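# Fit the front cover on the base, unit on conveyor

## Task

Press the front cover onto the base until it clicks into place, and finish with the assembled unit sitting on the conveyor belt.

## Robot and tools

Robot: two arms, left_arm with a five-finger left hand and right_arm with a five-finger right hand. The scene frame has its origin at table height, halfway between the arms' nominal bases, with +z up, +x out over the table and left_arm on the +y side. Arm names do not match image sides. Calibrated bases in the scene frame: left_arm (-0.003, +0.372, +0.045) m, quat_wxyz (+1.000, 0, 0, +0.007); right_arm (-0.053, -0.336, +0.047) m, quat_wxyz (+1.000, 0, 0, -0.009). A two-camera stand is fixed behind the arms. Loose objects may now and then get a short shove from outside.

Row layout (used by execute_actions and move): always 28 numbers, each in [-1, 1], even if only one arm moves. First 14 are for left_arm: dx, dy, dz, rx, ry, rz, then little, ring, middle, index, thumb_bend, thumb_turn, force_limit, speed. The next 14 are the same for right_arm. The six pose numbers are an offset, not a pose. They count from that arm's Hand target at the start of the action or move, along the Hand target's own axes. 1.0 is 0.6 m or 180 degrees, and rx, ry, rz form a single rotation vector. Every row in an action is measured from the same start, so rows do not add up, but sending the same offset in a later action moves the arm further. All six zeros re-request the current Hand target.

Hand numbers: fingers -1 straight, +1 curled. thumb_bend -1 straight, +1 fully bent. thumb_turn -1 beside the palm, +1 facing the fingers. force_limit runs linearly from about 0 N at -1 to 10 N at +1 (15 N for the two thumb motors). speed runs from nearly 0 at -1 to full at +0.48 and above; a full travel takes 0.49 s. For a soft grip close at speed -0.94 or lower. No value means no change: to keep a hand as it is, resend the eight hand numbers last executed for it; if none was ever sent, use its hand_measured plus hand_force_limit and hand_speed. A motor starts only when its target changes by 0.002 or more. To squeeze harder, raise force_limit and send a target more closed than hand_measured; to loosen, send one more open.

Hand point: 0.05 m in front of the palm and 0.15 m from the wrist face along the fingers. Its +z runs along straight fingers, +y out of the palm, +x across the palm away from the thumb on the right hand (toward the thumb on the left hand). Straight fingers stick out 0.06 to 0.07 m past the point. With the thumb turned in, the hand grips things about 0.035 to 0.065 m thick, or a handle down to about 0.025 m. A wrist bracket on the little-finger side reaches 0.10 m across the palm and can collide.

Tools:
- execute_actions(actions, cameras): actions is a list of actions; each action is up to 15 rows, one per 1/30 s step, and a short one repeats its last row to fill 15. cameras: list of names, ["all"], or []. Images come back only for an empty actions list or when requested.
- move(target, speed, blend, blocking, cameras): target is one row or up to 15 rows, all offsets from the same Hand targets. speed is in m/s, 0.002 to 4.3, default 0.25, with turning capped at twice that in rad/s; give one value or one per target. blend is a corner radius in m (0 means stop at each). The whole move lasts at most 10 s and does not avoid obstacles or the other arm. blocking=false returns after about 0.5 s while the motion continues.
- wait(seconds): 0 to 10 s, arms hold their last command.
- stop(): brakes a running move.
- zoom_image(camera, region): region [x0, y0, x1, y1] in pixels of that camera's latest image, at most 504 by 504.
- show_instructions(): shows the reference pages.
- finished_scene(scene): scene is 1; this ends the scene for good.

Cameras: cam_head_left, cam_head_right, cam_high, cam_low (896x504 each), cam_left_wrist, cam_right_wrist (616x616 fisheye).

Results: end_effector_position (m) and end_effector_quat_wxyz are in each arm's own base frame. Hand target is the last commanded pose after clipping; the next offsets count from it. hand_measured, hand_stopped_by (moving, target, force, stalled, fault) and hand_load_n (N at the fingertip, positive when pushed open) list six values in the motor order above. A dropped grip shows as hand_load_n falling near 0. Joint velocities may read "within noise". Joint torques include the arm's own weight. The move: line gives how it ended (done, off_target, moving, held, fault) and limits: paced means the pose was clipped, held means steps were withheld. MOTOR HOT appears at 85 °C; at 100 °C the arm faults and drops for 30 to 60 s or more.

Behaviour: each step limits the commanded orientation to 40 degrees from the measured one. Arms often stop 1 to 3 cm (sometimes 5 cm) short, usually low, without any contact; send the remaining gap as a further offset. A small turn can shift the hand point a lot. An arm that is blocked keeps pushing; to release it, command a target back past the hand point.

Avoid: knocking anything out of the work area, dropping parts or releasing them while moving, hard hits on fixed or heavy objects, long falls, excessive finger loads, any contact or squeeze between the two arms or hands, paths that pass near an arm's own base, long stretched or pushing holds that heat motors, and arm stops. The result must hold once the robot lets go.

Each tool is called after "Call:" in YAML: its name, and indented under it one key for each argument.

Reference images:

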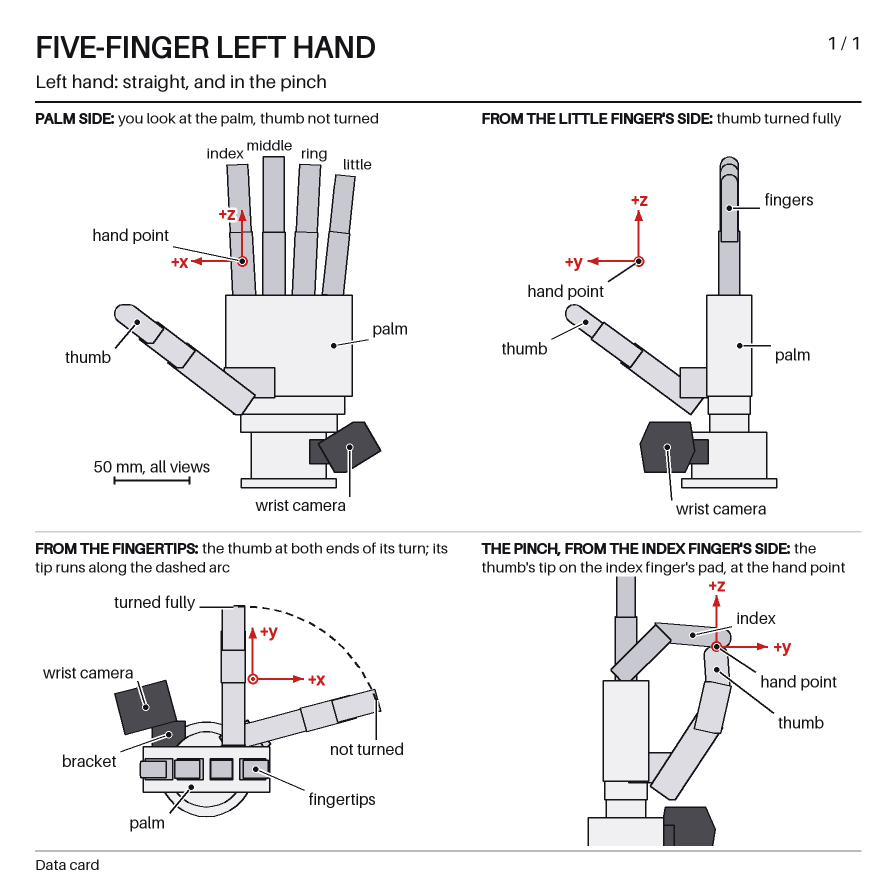

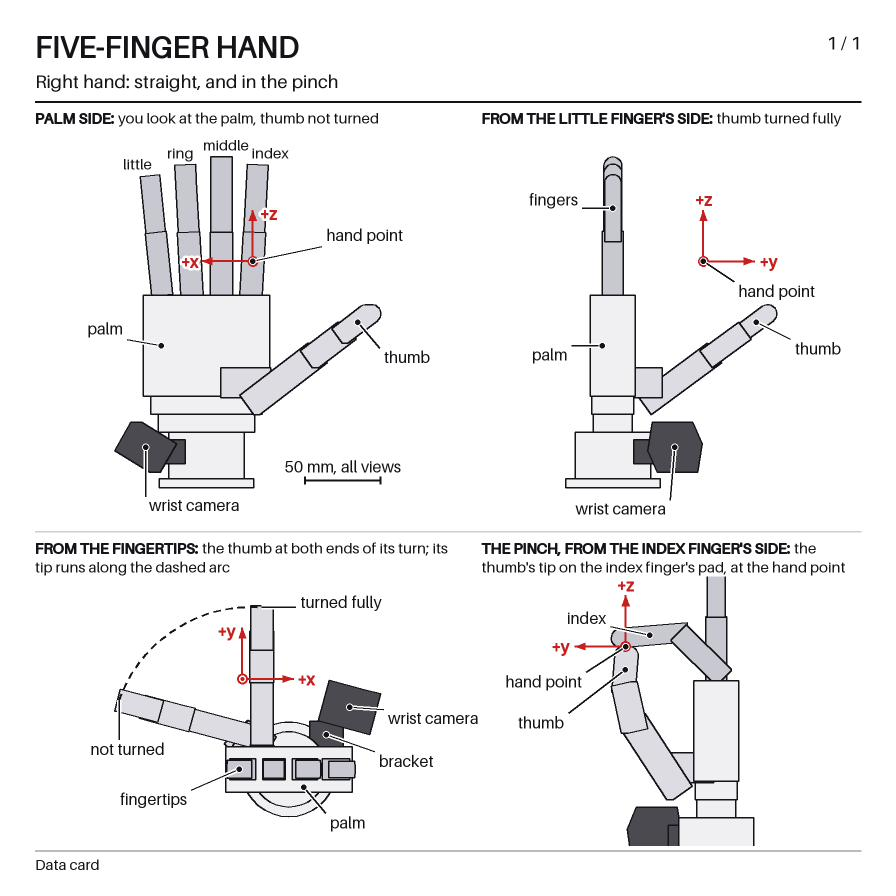

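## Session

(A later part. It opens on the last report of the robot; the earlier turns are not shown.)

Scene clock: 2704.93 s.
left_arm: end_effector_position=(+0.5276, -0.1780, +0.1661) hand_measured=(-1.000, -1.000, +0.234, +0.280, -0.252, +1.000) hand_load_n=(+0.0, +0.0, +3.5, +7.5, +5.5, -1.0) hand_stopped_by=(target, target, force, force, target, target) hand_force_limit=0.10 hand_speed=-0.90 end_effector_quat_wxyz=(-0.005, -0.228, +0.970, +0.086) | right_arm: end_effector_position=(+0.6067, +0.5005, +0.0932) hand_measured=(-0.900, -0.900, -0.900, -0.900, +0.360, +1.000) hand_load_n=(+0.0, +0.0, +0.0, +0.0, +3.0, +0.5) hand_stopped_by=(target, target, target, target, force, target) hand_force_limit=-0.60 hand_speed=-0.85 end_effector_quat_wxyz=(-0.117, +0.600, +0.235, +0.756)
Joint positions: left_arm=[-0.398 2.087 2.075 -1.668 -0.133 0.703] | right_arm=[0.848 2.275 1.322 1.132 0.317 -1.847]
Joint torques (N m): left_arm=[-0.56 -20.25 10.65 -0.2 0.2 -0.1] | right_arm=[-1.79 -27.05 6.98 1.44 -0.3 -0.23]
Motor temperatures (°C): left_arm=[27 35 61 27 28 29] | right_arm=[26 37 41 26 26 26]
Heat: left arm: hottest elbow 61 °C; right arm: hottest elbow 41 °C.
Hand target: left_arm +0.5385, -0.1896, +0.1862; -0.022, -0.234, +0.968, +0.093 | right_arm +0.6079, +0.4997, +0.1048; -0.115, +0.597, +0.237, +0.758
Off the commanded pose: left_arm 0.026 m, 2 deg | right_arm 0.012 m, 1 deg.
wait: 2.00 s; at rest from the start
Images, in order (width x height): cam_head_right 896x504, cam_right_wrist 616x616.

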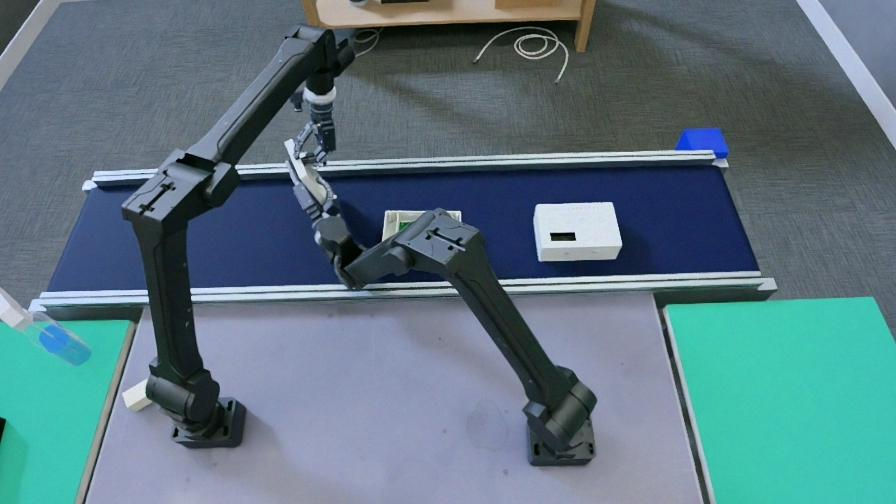

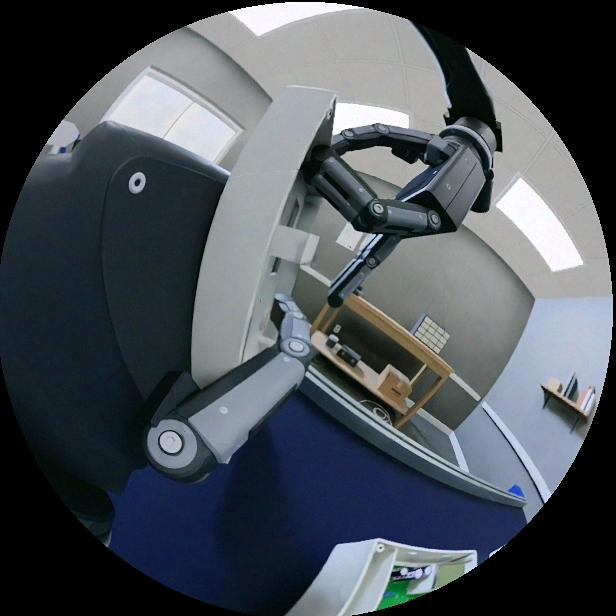

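Call:
move:
  target: [0,0,0,0,0,0,-1,-1,0.7,0.7,-0.25,1,0.1,-0.9,0,0,0,0,0,0,-0.9,-0.9,-0.9,-0.9,0.8,1,-0.1,-0.85]
  cameras: ["cam_head_right","cam_right_wrist","cam_low"]

Call:
zoom_image:
  camera: "cam_right_wrist"
  region: [150, 50, 450, 450]

Call:
zoom_image:
  camera: "cam_low"
  region: [400, 240, 480, 310]

Scene clock: 2717.33 s.
left_arm: end_effector_position=(+0.5277, -0.1776, +0.1661) hand_measured=(-1.000, -1.000, +0.234, +0.280, -0.252, +1.000) hand_load_n=(+0.0, +0.0, +3.0, +7.0, +6.0, -0.5) hand_stopped_by=(target, target, force, force, target, target) hand_force_limit=0.10 hand_speed=-0.90 end_effector_quat_wxyz=(-0.004, -0.228, +0.970, +0.087) | right_arm: end_effector_position=(+0.6075, +0.4992, +0.0934) hand_measured=(-0.900, -0.900, -0.900, -0.900, +0.448, +1.000) hand_load_n=(+0.0, +0.0, +0.0, +0.0, +7.0, +0.5) hand_stopped_by=(target, target, target, target, force, target) hand_force_limit=-0.10 hand_speed=-0.85 end_effector_quat_wxyz=(-0.116, +0.601, +0.234, +0.756)
Joint positions: left_arm=[-0.398 2.087 2.075 -1.668 -0.135 0.703] | right_arm=[0.847 2.274 1.322 1.132 0.319 -1.847]
Joint torques (N m): left_arm=[-0.44 -20.37 10.63 -0.2 0.27 -0.08] | right_arm=[-1.61 -27.05 7.01 1.44 -0.37 -0.22]
Motor temperatures (°C): left_arm=[27 35 61 27 28 29] | right_arm=[26 37 41 26 26 26]
Heat: left arm: hottest elbow 61 °C; right arm: hottest elbow 41 °C.
Hand target: left_arm +0.5386, -0.1895, +0.1862; -0.022, -0.233, +0.968, +0.093 | right_arm +0.6079, +0.4997, +0.1047; -0.115, +0.597, +0.237, +0.758
Off the commanded pose: left_arm 0.026 m, 2 deg | right_arm 0.011 m, 1 deg.
joint sent to its limit (left arm) — joint 4 (wrist pitch), lower limit. The joint targets are off in orientation, not in position.
move: off_target (left_arm, right_arm)
Images, in order (width x height): cam_head_right 896x504, cam_low 896x504, cam_right_wrist 616x616.

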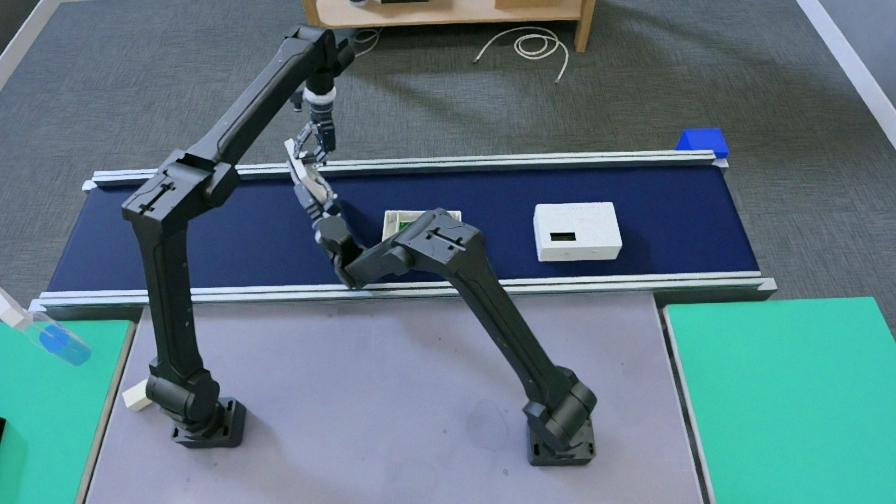

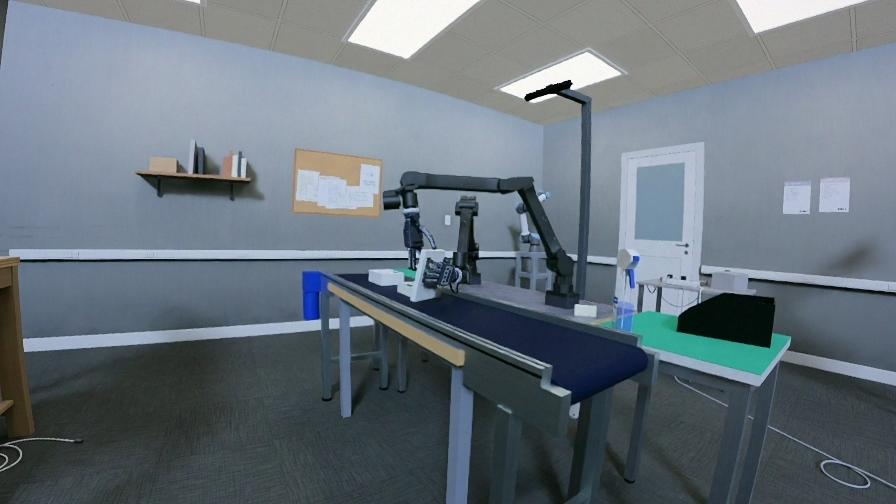

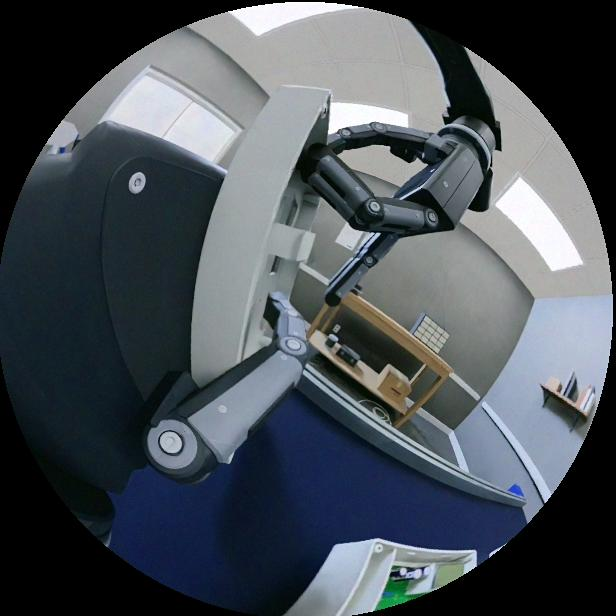

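Scaled by 1.260 from the camera's 616x616 image, which has a finer 880x880 frame.

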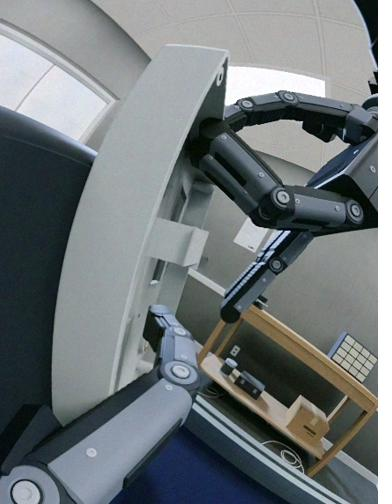

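Scaled by 6.300 from the camera's 896x504 image, which has a finer 1280x720 frame.

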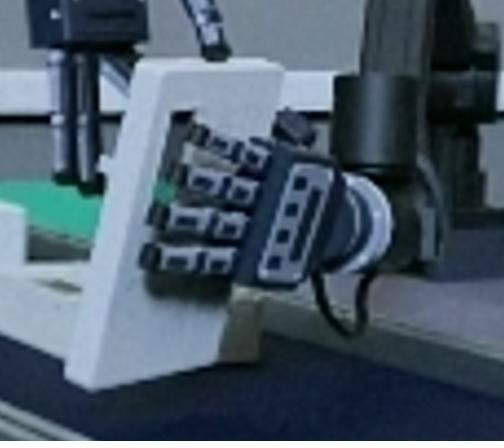

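Call:
move:
  target:
    - [0,0,0,0,0,0,-1,-1,0.7,0.7,-0.25,1,0.1,-0.9,0,0,0,0,0,0,-0.9,-0.9,-0.9,-0.9,0.75,1,0.15,-0.85]
    - [0,0,0,0,0,0,-1,-1,-0.2,-0.2,-0.5,1,-0.4,-0.7,0,0,0,0,0,0,-0.9,-0.9,-0.9,-0.9,0.75,1,0.15,-0.85]
  cameras: ["cam_head_right","cam_right_wrist","cam_low"]

Call:
zoom_image:
  camera: "cam_right_wrist"
  region: [150, 50, 450, 450]

Call:
zoom_image:
  camera: "cam_low"
  region: [400, 240, 480, 310]

Scene clock: 2740.53 s.
left_arm: end_effector_position=(+0.5274, -0.1787, +0.1660) hand_measured=(-1.000, -1.000, -0.200, -0.200, -0.500, +1.000) hand_load_n=(+0.0, +0.0, +0.0, +0.0, +0.0, +0.0) hand_stopped_by=(target, target, target, target, target, target) hand_force_limit=-0.40 hand_speed=-0.70 end_effector_quat_wxyz=(-0.006, -0.228, +0.970, +0.084) | right_arm: end_effector_position=(+0.6068, +0.4994, +0.0928) hand_measured=(-0.900, -0.900, -0.900, -0.900, +0.472, +1.000) hand_load_n=(+0.0, +0.0, +0.0, +0.0, +0.0, +0.5) hand_stopped_by=(target, target, target, target, force, target) hand_force_limit=0.15 hand_speed=-0.85 end_effector_quat_wxyz=(-0.117, +0.601, +0.236, +0.755)
Joint positions: left_arm=[-0.398 2.087 2.076 -1.669 -0.13 0.703] | right_arm=[0.847 2.273 1.319 1.132 0.315 -1.847]
Joint torques (N m): left_arm=[-0.21 -20.19 10.58 -0.17 0.07 -0.1] | right_arm=[-1.79 -26.87 7.27 1.44 -0.21 -0.24]
Motor temperatures (°C): left_arm=[27 35 61 27 28 29] | right_arm=[26 37 40 26 26 26]
Heat: left arm: hottest elbow 61 °C; right arm: hottest elbow 40 °C.
Hand target: left_arm +0.5386, -0.1895, +0.1862; -0.022, -0.233, +0.968, +0.093 | right_arm +0.6077, +0.4998, +0.1046; -0.115, +0.597, +0.237, +0.758
Off the commanded pose: left_arm 0.026 m, 2 deg | right_arm 0.012 m, 1 deg.
joint sent to its limit (left arm) — joint 4 (wrist pitch), lower limit. The joint targets are off in orientation, not in position.
move: off_target (left_arm, right_arm); target 2's new numbers were sent with left_arm's hand 0.026 m and 2 deg from that target
Images, in order (width x height): cam_head_right 896x504, cam_low 896x504, cam_right_wrist 616x616.

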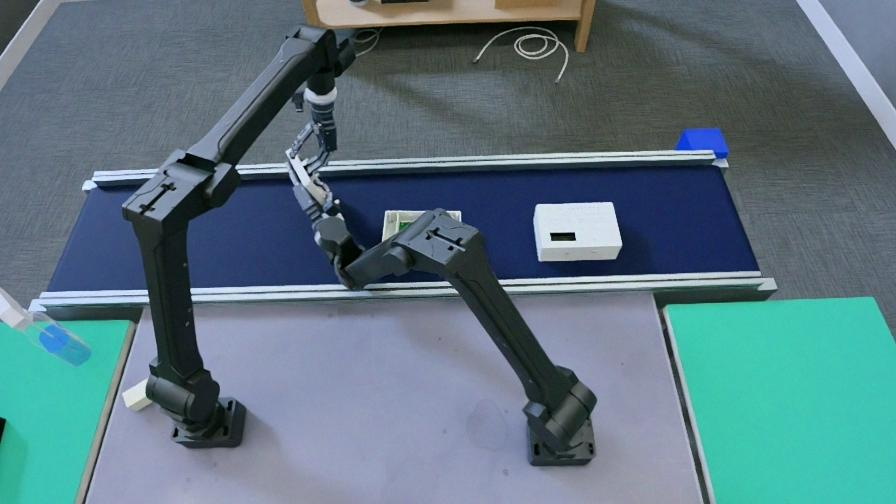

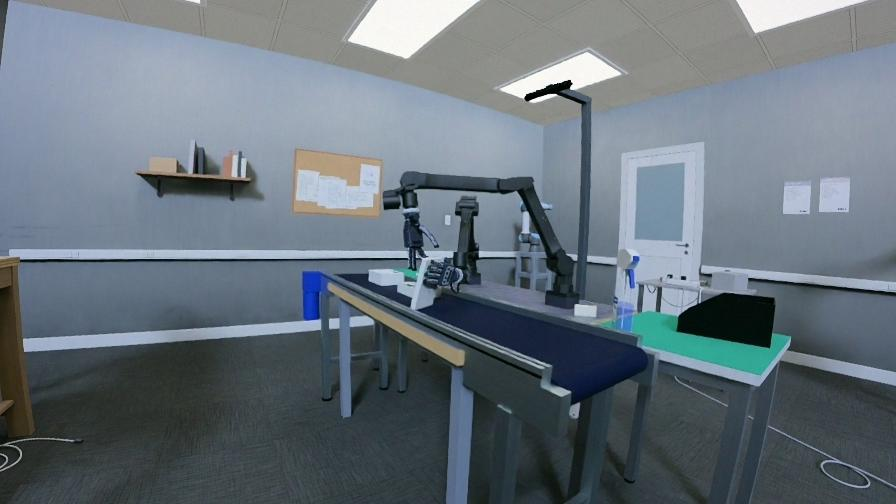

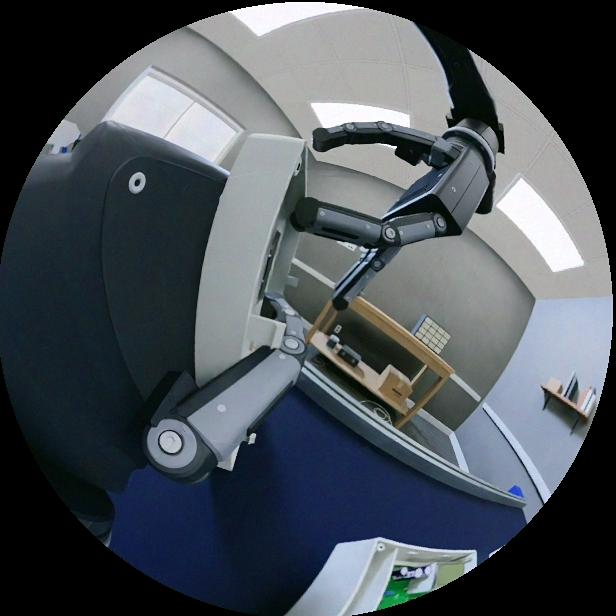

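Scaled by 1.260 from the camera's 616x616 image, which has a finer 880x880 frame.

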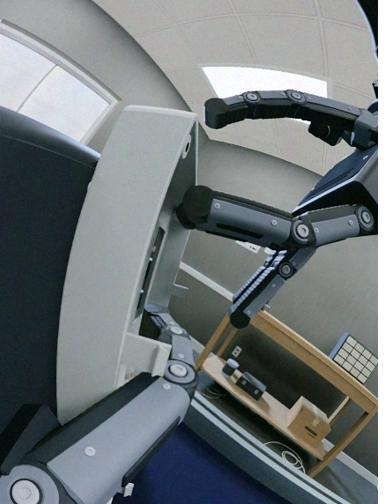

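Scaled by 6.300 from the camera's 896x504 image, which has a finer 1280x720 frame.

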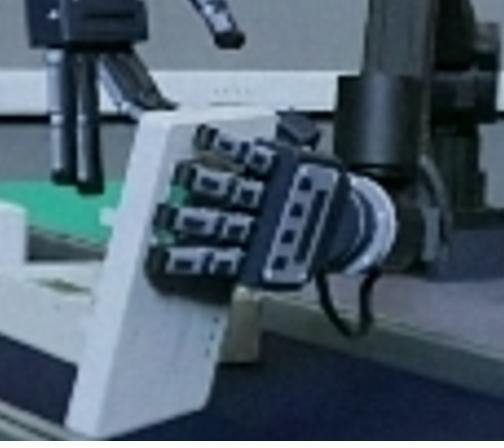

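Call:
move:
  target: [0,0,0,0,0,0,-1,-1,-0.2,-0.2,-0.5,1,-0.4,-0.7,0,0,0,0,0,0,-0.9,-0.9,-0.9,-0.9,0.95,1,-0.2,-0.8]
  cameras: ["cam_head_right","cam_right_wrist","cam_low"]

Call:
zoom_image:
  camera: "cam_right_wrist"
  region: [150, 50, 450, 450]

Call:
zoom_image:
  camera: "cam_low"
  region: [400, 240, 480, 310]

Call:
zoom_image:
  camera: "cam_head_right"
  region: [270, 130, 360, 220]

Scene clock: 2755.93 s.
left_arm: end_effector_position=(+0.5274, -0.1787, +0.1660) hand_measured=(-1.000, -1.000, -0.200, -0.200, -0.500, +1.000) hand_load_n=(+0.0, +0.0, +0.0, +0.0, +0.0, +0.0) hand_stopped_by=(target, target, target, target, target, target) hand_force_limit=-0.40 hand_speed=-0.70 end_effector_quat_wxyz=(-0.006, -0.228, +0.970, +0.084) | right_arm: end_effector_position=(+0.6068, +0.4994, +0.0928) hand_measured=(-0.900, -0.900, -0.900, -0.900, +0.562, +1.000) hand_load_n=(+0.0, +0.0, +0.0, +0.0, +6.0, +1.0) hand_stopped_by=(target, target, target, target, force, target) hand_force_limit=-0.20 hand_speed=-0.80 end_effector_quat_wxyz=(-0.117, +0.601, +0.236, +0.755)
Joint positions: left_arm=[-0.398 2.087 2.076 -1.669 -0.13 0.703] | right_arm=[0.847 2.273 1.319 1.132 0.315 -1.847]
Joint velocities: left_arm=[within noise] | right_arm=[0.005 -0.015 -0.007 0.012 -0.168 0.037]
Joint torques (N m): left_arm=[-0.32 -20.13 10.61 -0.14 0.08 -0.11] | right_arm=[-1.55 -26.93 7.27 1.46 -0.22 -0.24]
Motor temperatures (°C): left_arm=[27 35 60 27 28 29] | right_arm=[26 40 40 26 26 26]
Heat: left arm: hottest elbow 60 °C; right arm: hottest shoulder 40 °C.
Hand target: left_arm +0.5386, -0.1895, +0.1862; -0.022, -0.233, +0.968, +0.093 | right_arm +0.6077, +0.4998, +0.1046; -0.115, +0.597, +0.237, +0.758
Off the commanded pose: left_arm 0.026 m, 2 deg | right_arm 0.012 m, 1 deg.
joint sent to its limit (left arm) — joint 4 (wrist pitch), lower limit. The joint targets are off in orientation, not in position.
move: off_target (left_arm, right_arm)
Images, in order (width x height): cam_head_right 896x504, cam_low 896x504, cam_right_wrist 616x616.

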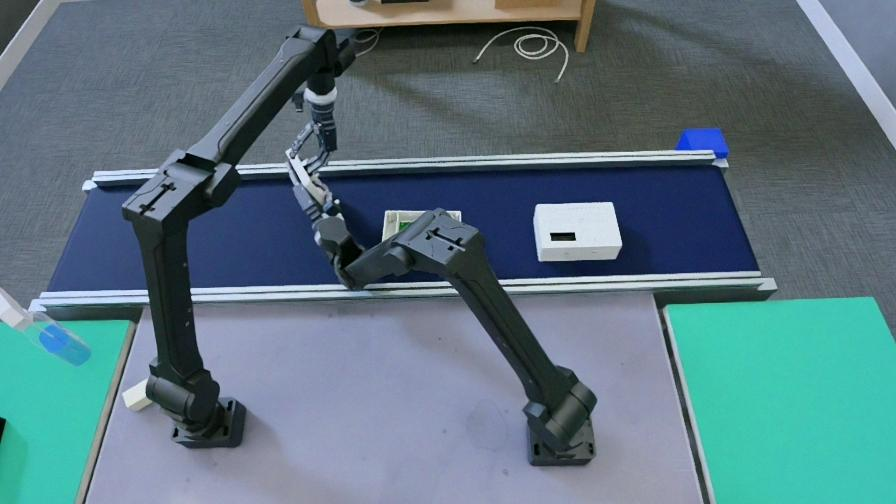

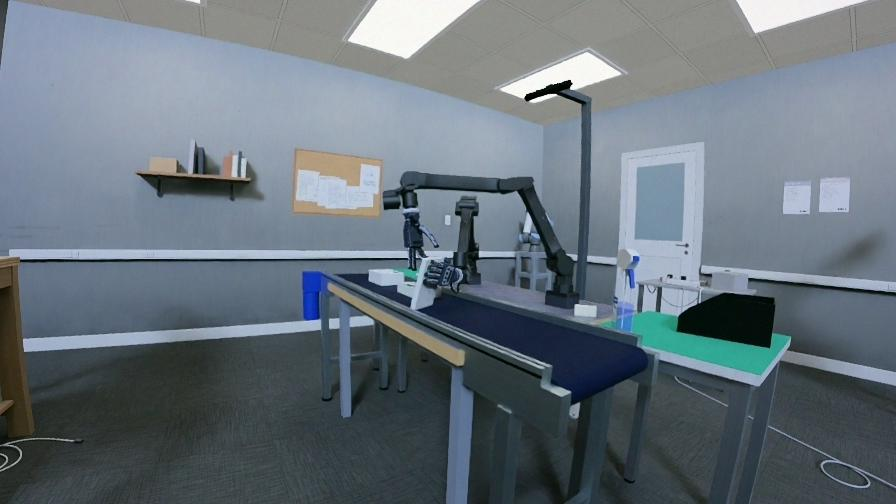

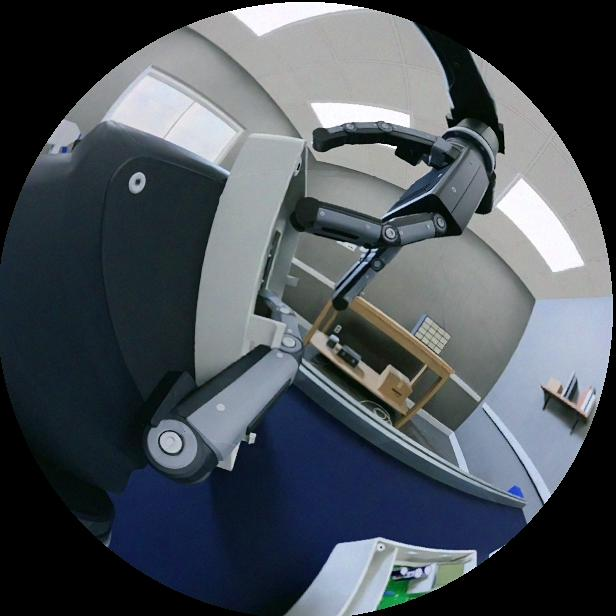

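Scaled by 1.260 from the camera's 616x616 image, which has a finer 880x880 frame.

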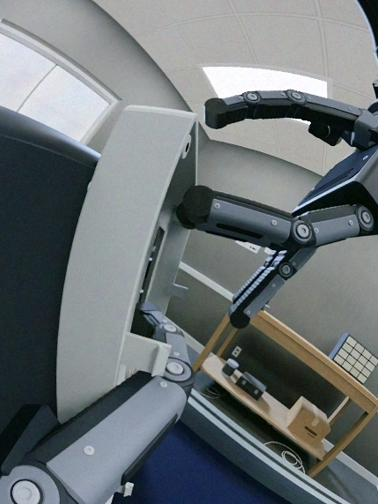

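Scaled by 6.300 from the camera's 896x504 image, which has a finer 1280x720 frame.

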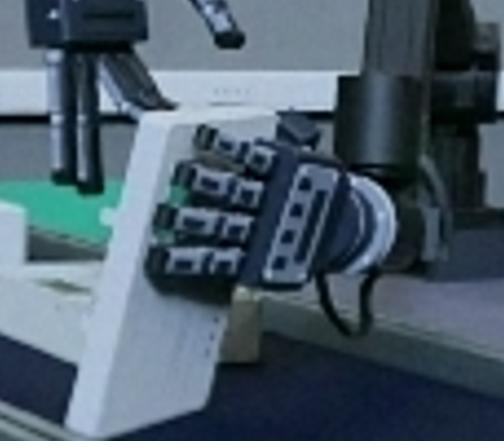

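Scaled by 5.600 from the camera's 896x504 image, which has a finer 1280x720 frame.

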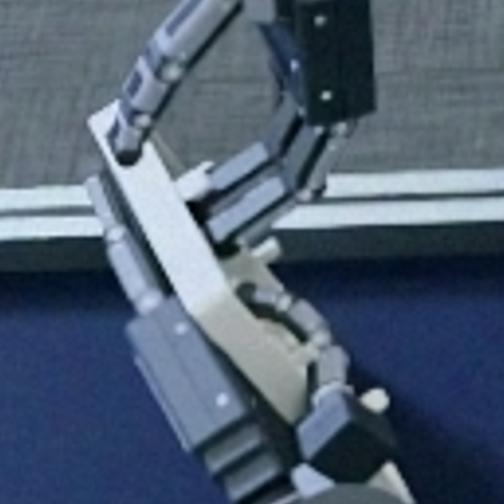

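Call:
move:
  target:
    - [0,0,0,0,0,0,-1,-1,-0.2,-0.2,-0.5,1,-0.4,-0.7,0,0,0,0,0,0,-0.87,-0.87,-0.87,-0.87,0.9,1,0.25,-0.8]
    - [0,0.0253,-0.1308,0,0,0,-1,-1,-0.2,-0.2,-0.5,1,-0.4,-0.7,0,0,0,0,0,0,-0.87,-0.87,-0.87,-0.87,0.9,1,0.25,-0.8]
  cameras: ["cam_head_right","cam_right_wrist","cam_low"]
  speed: 0.1

Call:
zoom_image:
  camera: "cam_right_wrist"
  region: [150, 50, 450, 450]

Call:
zoom_image:
  camera: "cam_low"
  region: [400, 220, 510, 310]

Scene clock: 2768.07 s.
left_arm: end_effector_position=(+0.5287, -0.1818, +0.2226) hand_measured=(-1.000, -1.000, -0.200, -0.200, -0.500, +1.000) hand_load_n=(+0.0, +0.0, +3.0, +0.0, +0.0, +0.0) hand_stopped_by=(target, target, target, target, target, target) hand_force_limit=-0.40 hand_speed=-0.70 end_effector_quat_wxyz=(+0.043, -0.229, +0.971, +0.050) | right_arm: end_effector_position=(+0.6071, +0.5002, +0.1183) hand_measured=(-0.870, -0.870, -0.870, -0.870, +0.596, +1.000) hand_load_n=(+0.0, +0.0, +0.0, +0.0, +1.0, -0.5) hand_stopped_by=(target, target, target, target, force, target) hand_force_limit=0.25 hand_speed=-0.80 end_effector_quat_wxyz=(-0.120, +0.590, +0.230, +0.765)
Joint positions: left_arm=[-0.403 2 2.108 -1.67 -0.131 0.705] | right_arm=[0.847 2.24 1.318 1.132 0.313 -1.853]
Joint torques (N m): left_arm=[-0.38 -22.01 11.36 0.05 -0.24 0.09] | right_arm=[-1.67 -23.3 7.54 1.44 -0.14 -0.15]
Motor temperatures (°C): left_arm=[27 36 59 27 28 29] | right_arm=[26 41 40 26 26 26]
Heat: left arm: hottest elbow 59 °C; right arm: hottest shoulder 41 °C.
Hand target: left_arm +0.5386, -0.1895, +0.2662; -0.022, -0.234, +0.968, +0.093 | right_arm +0.6078, +0.4999, +0.1048; -0.115, +0.597, +0.237, +0.758
Off the commanded pose: left_arm 0.045 m, 9 deg | right_arm 0.014 m, 1 deg.
joint sent to its limit (left arm) — joint 4 (wrist pitch), lower limit. The joint targets are off in position and orientation.
move: off_target (left_arm, right_arm)
Images, in order (width x height): cam_head_right 896x504, cam_low 896x504, cam_right_wrist 616x616.

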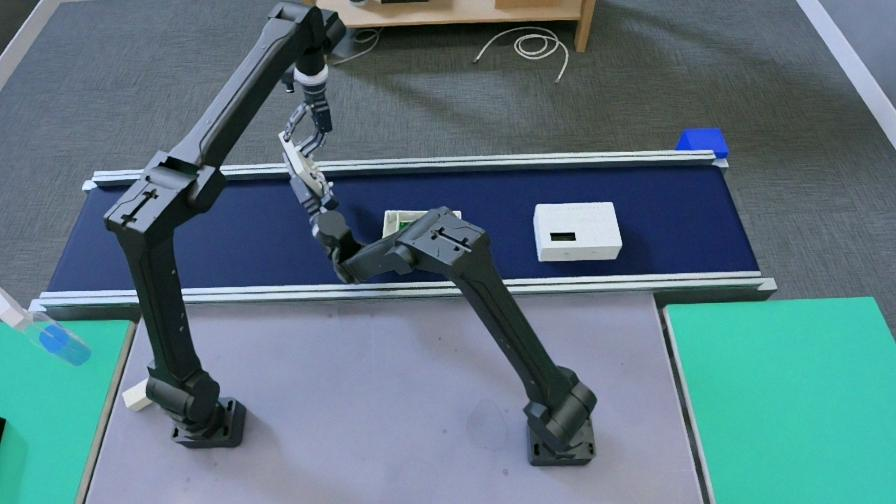

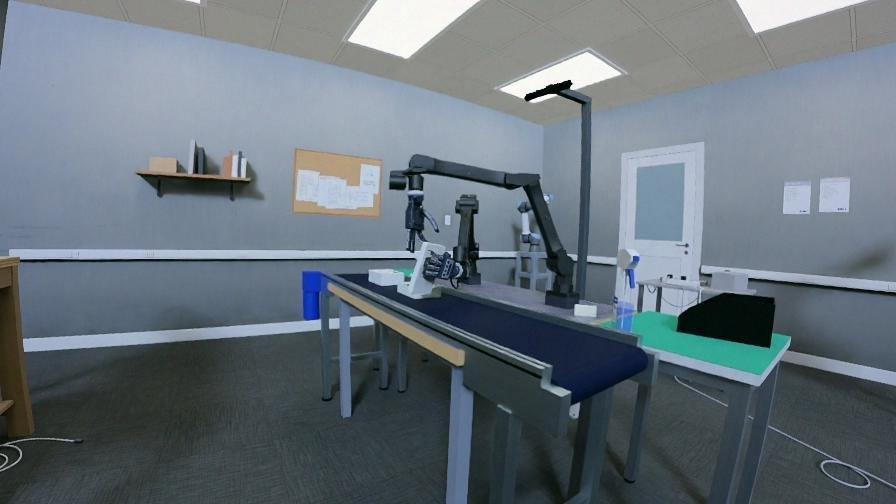

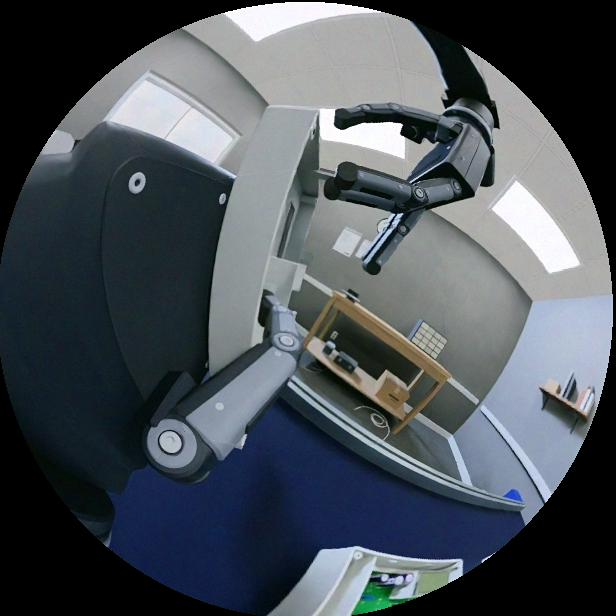

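Scaled by 1.260 from the camera's 616x616 image, which has a finer 880x880 frame.

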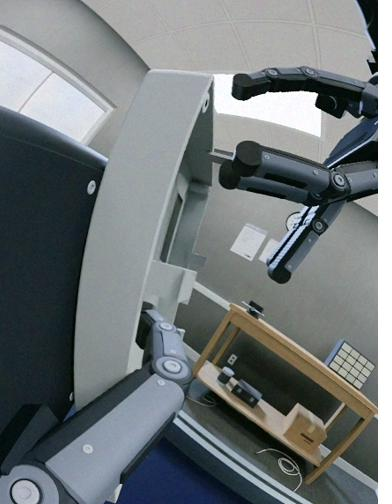

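Scaled by 4.582 from the camera's 896x504 image, which has a finer 1280x720 frame.

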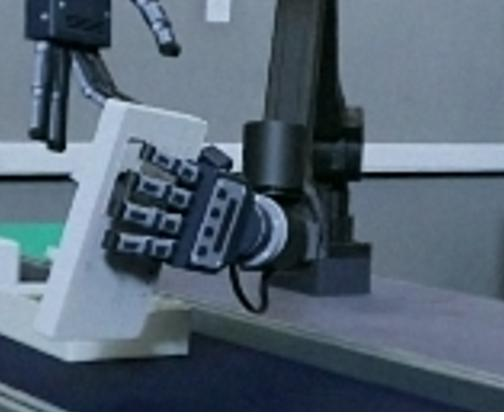

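Call:
move:
  target: [0,0,0,0,0,0,-1,-1,-0.2,-0.2,-0.5,1,-0.4,-0.7,0,0,0,0,0,0,-0.87,-0.87,-0.87,-0.87,0.95,1,0.1,-0.8]
  cameras: ["cam_head_right","cam_right_wrist","cam_low"]
  speed: 0.1

Call:
zoom_image:
  camera: "cam_head_right"
  region: [260, 100, 370, 210]

Call:
zoom_image:
  camera: "cam_right_wrist"
  region: [150, 50, 450, 450]

Scene clock: 2778.57 s.
left_arm: end_effector_position=(+0.5313, -0.1827, +0.2330) hand_measured=(-1.000, -1.000, -0.200, -0.200, -0.500, +1.000) hand_load_n=(+0.0, +0.0, +0.0, +0.0, +0.0, +0.0) hand_stopped_by=(target, target, target, target, target, target) hand_force_limit=-0.40 hand_speed=-0.70 end_effector_quat_wxyz=(+0.054, -0.228, +0.971, +0.044) | right_arm: end_effector_position=(+0.6064, +0.5006, +0.1166) hand_measured=(-0.870, -0.870, -0.870, -0.870, +0.692, +1.000) hand_load_n=(+0.0, +0.0, +3.5, +0.0, +10.0, +1.0) hand_stopped_by=(target, target, target, target, force, target) hand_force_limit=0.10 hand_speed=-0.80 end_effector_quat_wxyz=(-0.120, +0.591, +0.232, +0.763)
Joint positions: left_arm=[-0.405 1.991 2.124 -1.67 -0.136 0.708] | right_arm=[0.847 2.24 1.316 1.129 0.312 -1.853]
Joint torques (N m): left_arm=[-0.32 -20.78 10.59 0.2 -0.11 0.09] | right_arm=[-1.67 -23.82 7.62 1.57 -0.1 -0.16]
Motor temperatures (°C): left_arm=[27 38 61 27 28 30] | right_arm=[26 41 40 26 26 26]
Heat: left arm: hottest elbow 61 °C; right arm: hottest shoulder 41 °C.
Hand target: left_arm +0.5386, -0.1896, +0.2661; -0.022, -0.234, +0.968, +0.093 | right_arm +0.6078, +0.4998, +0.1047; -0.115, +0.597, +0.237, +0.758
Off the commanded pose: left_arm 0.035 m, 10 deg | right_arm 0.012 m, 1 deg.
joint sent to its limit (left arm) — joint 4 (wrist pitch), lower limit. The joint targets are off in orientation, not in position.
move: off_target (left_arm, right_arm)
Images, in order (width x height): cam_head_right 896x504, cam_low 896x504, cam_right_wrist 616x616.

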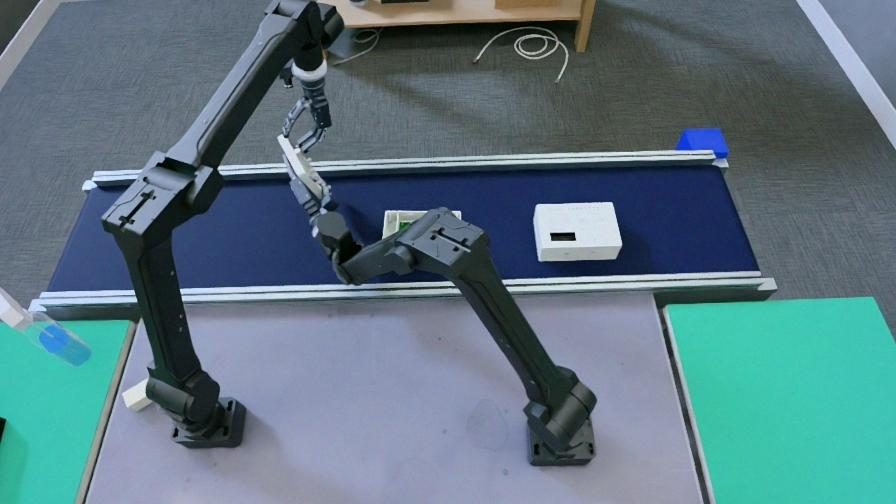

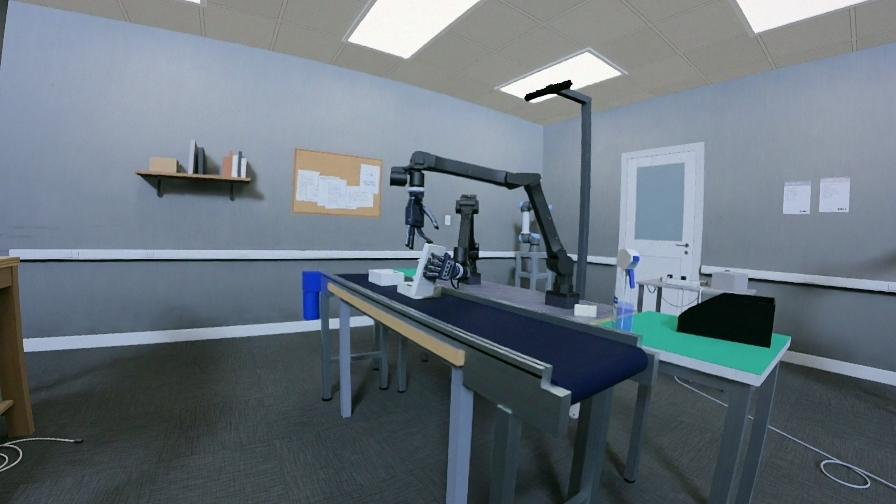

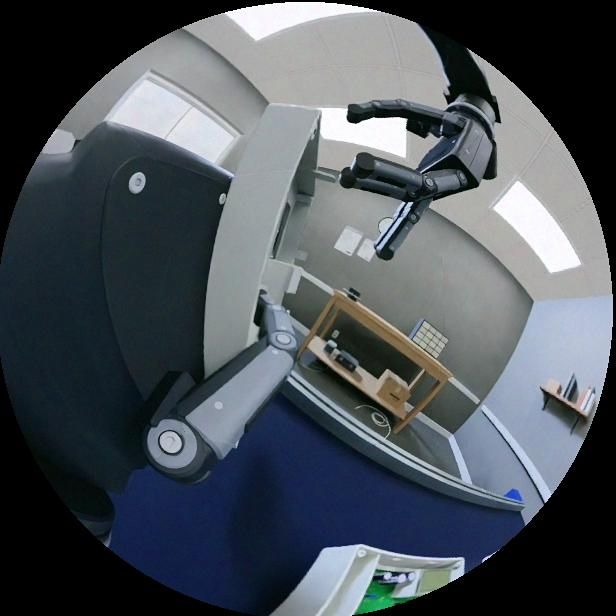

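Scaled by 4.582 from the camera's 896x504 image, which has a finer 1280x720 frame.

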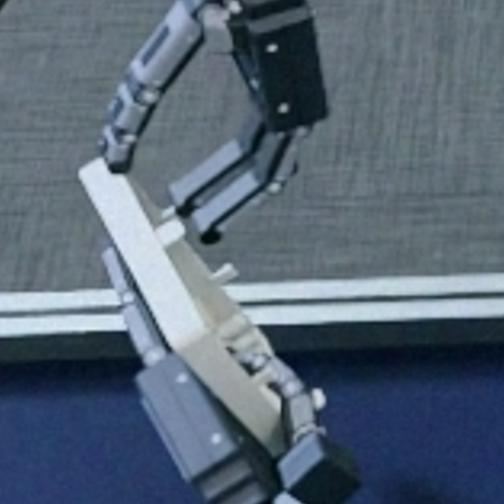

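Scaled by 1.260 from the camera's 616x616 image, which has a finer 880x880 frame.

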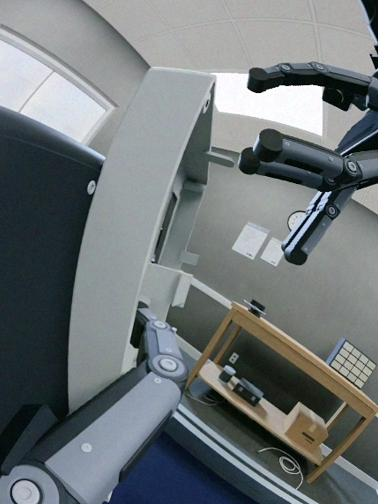

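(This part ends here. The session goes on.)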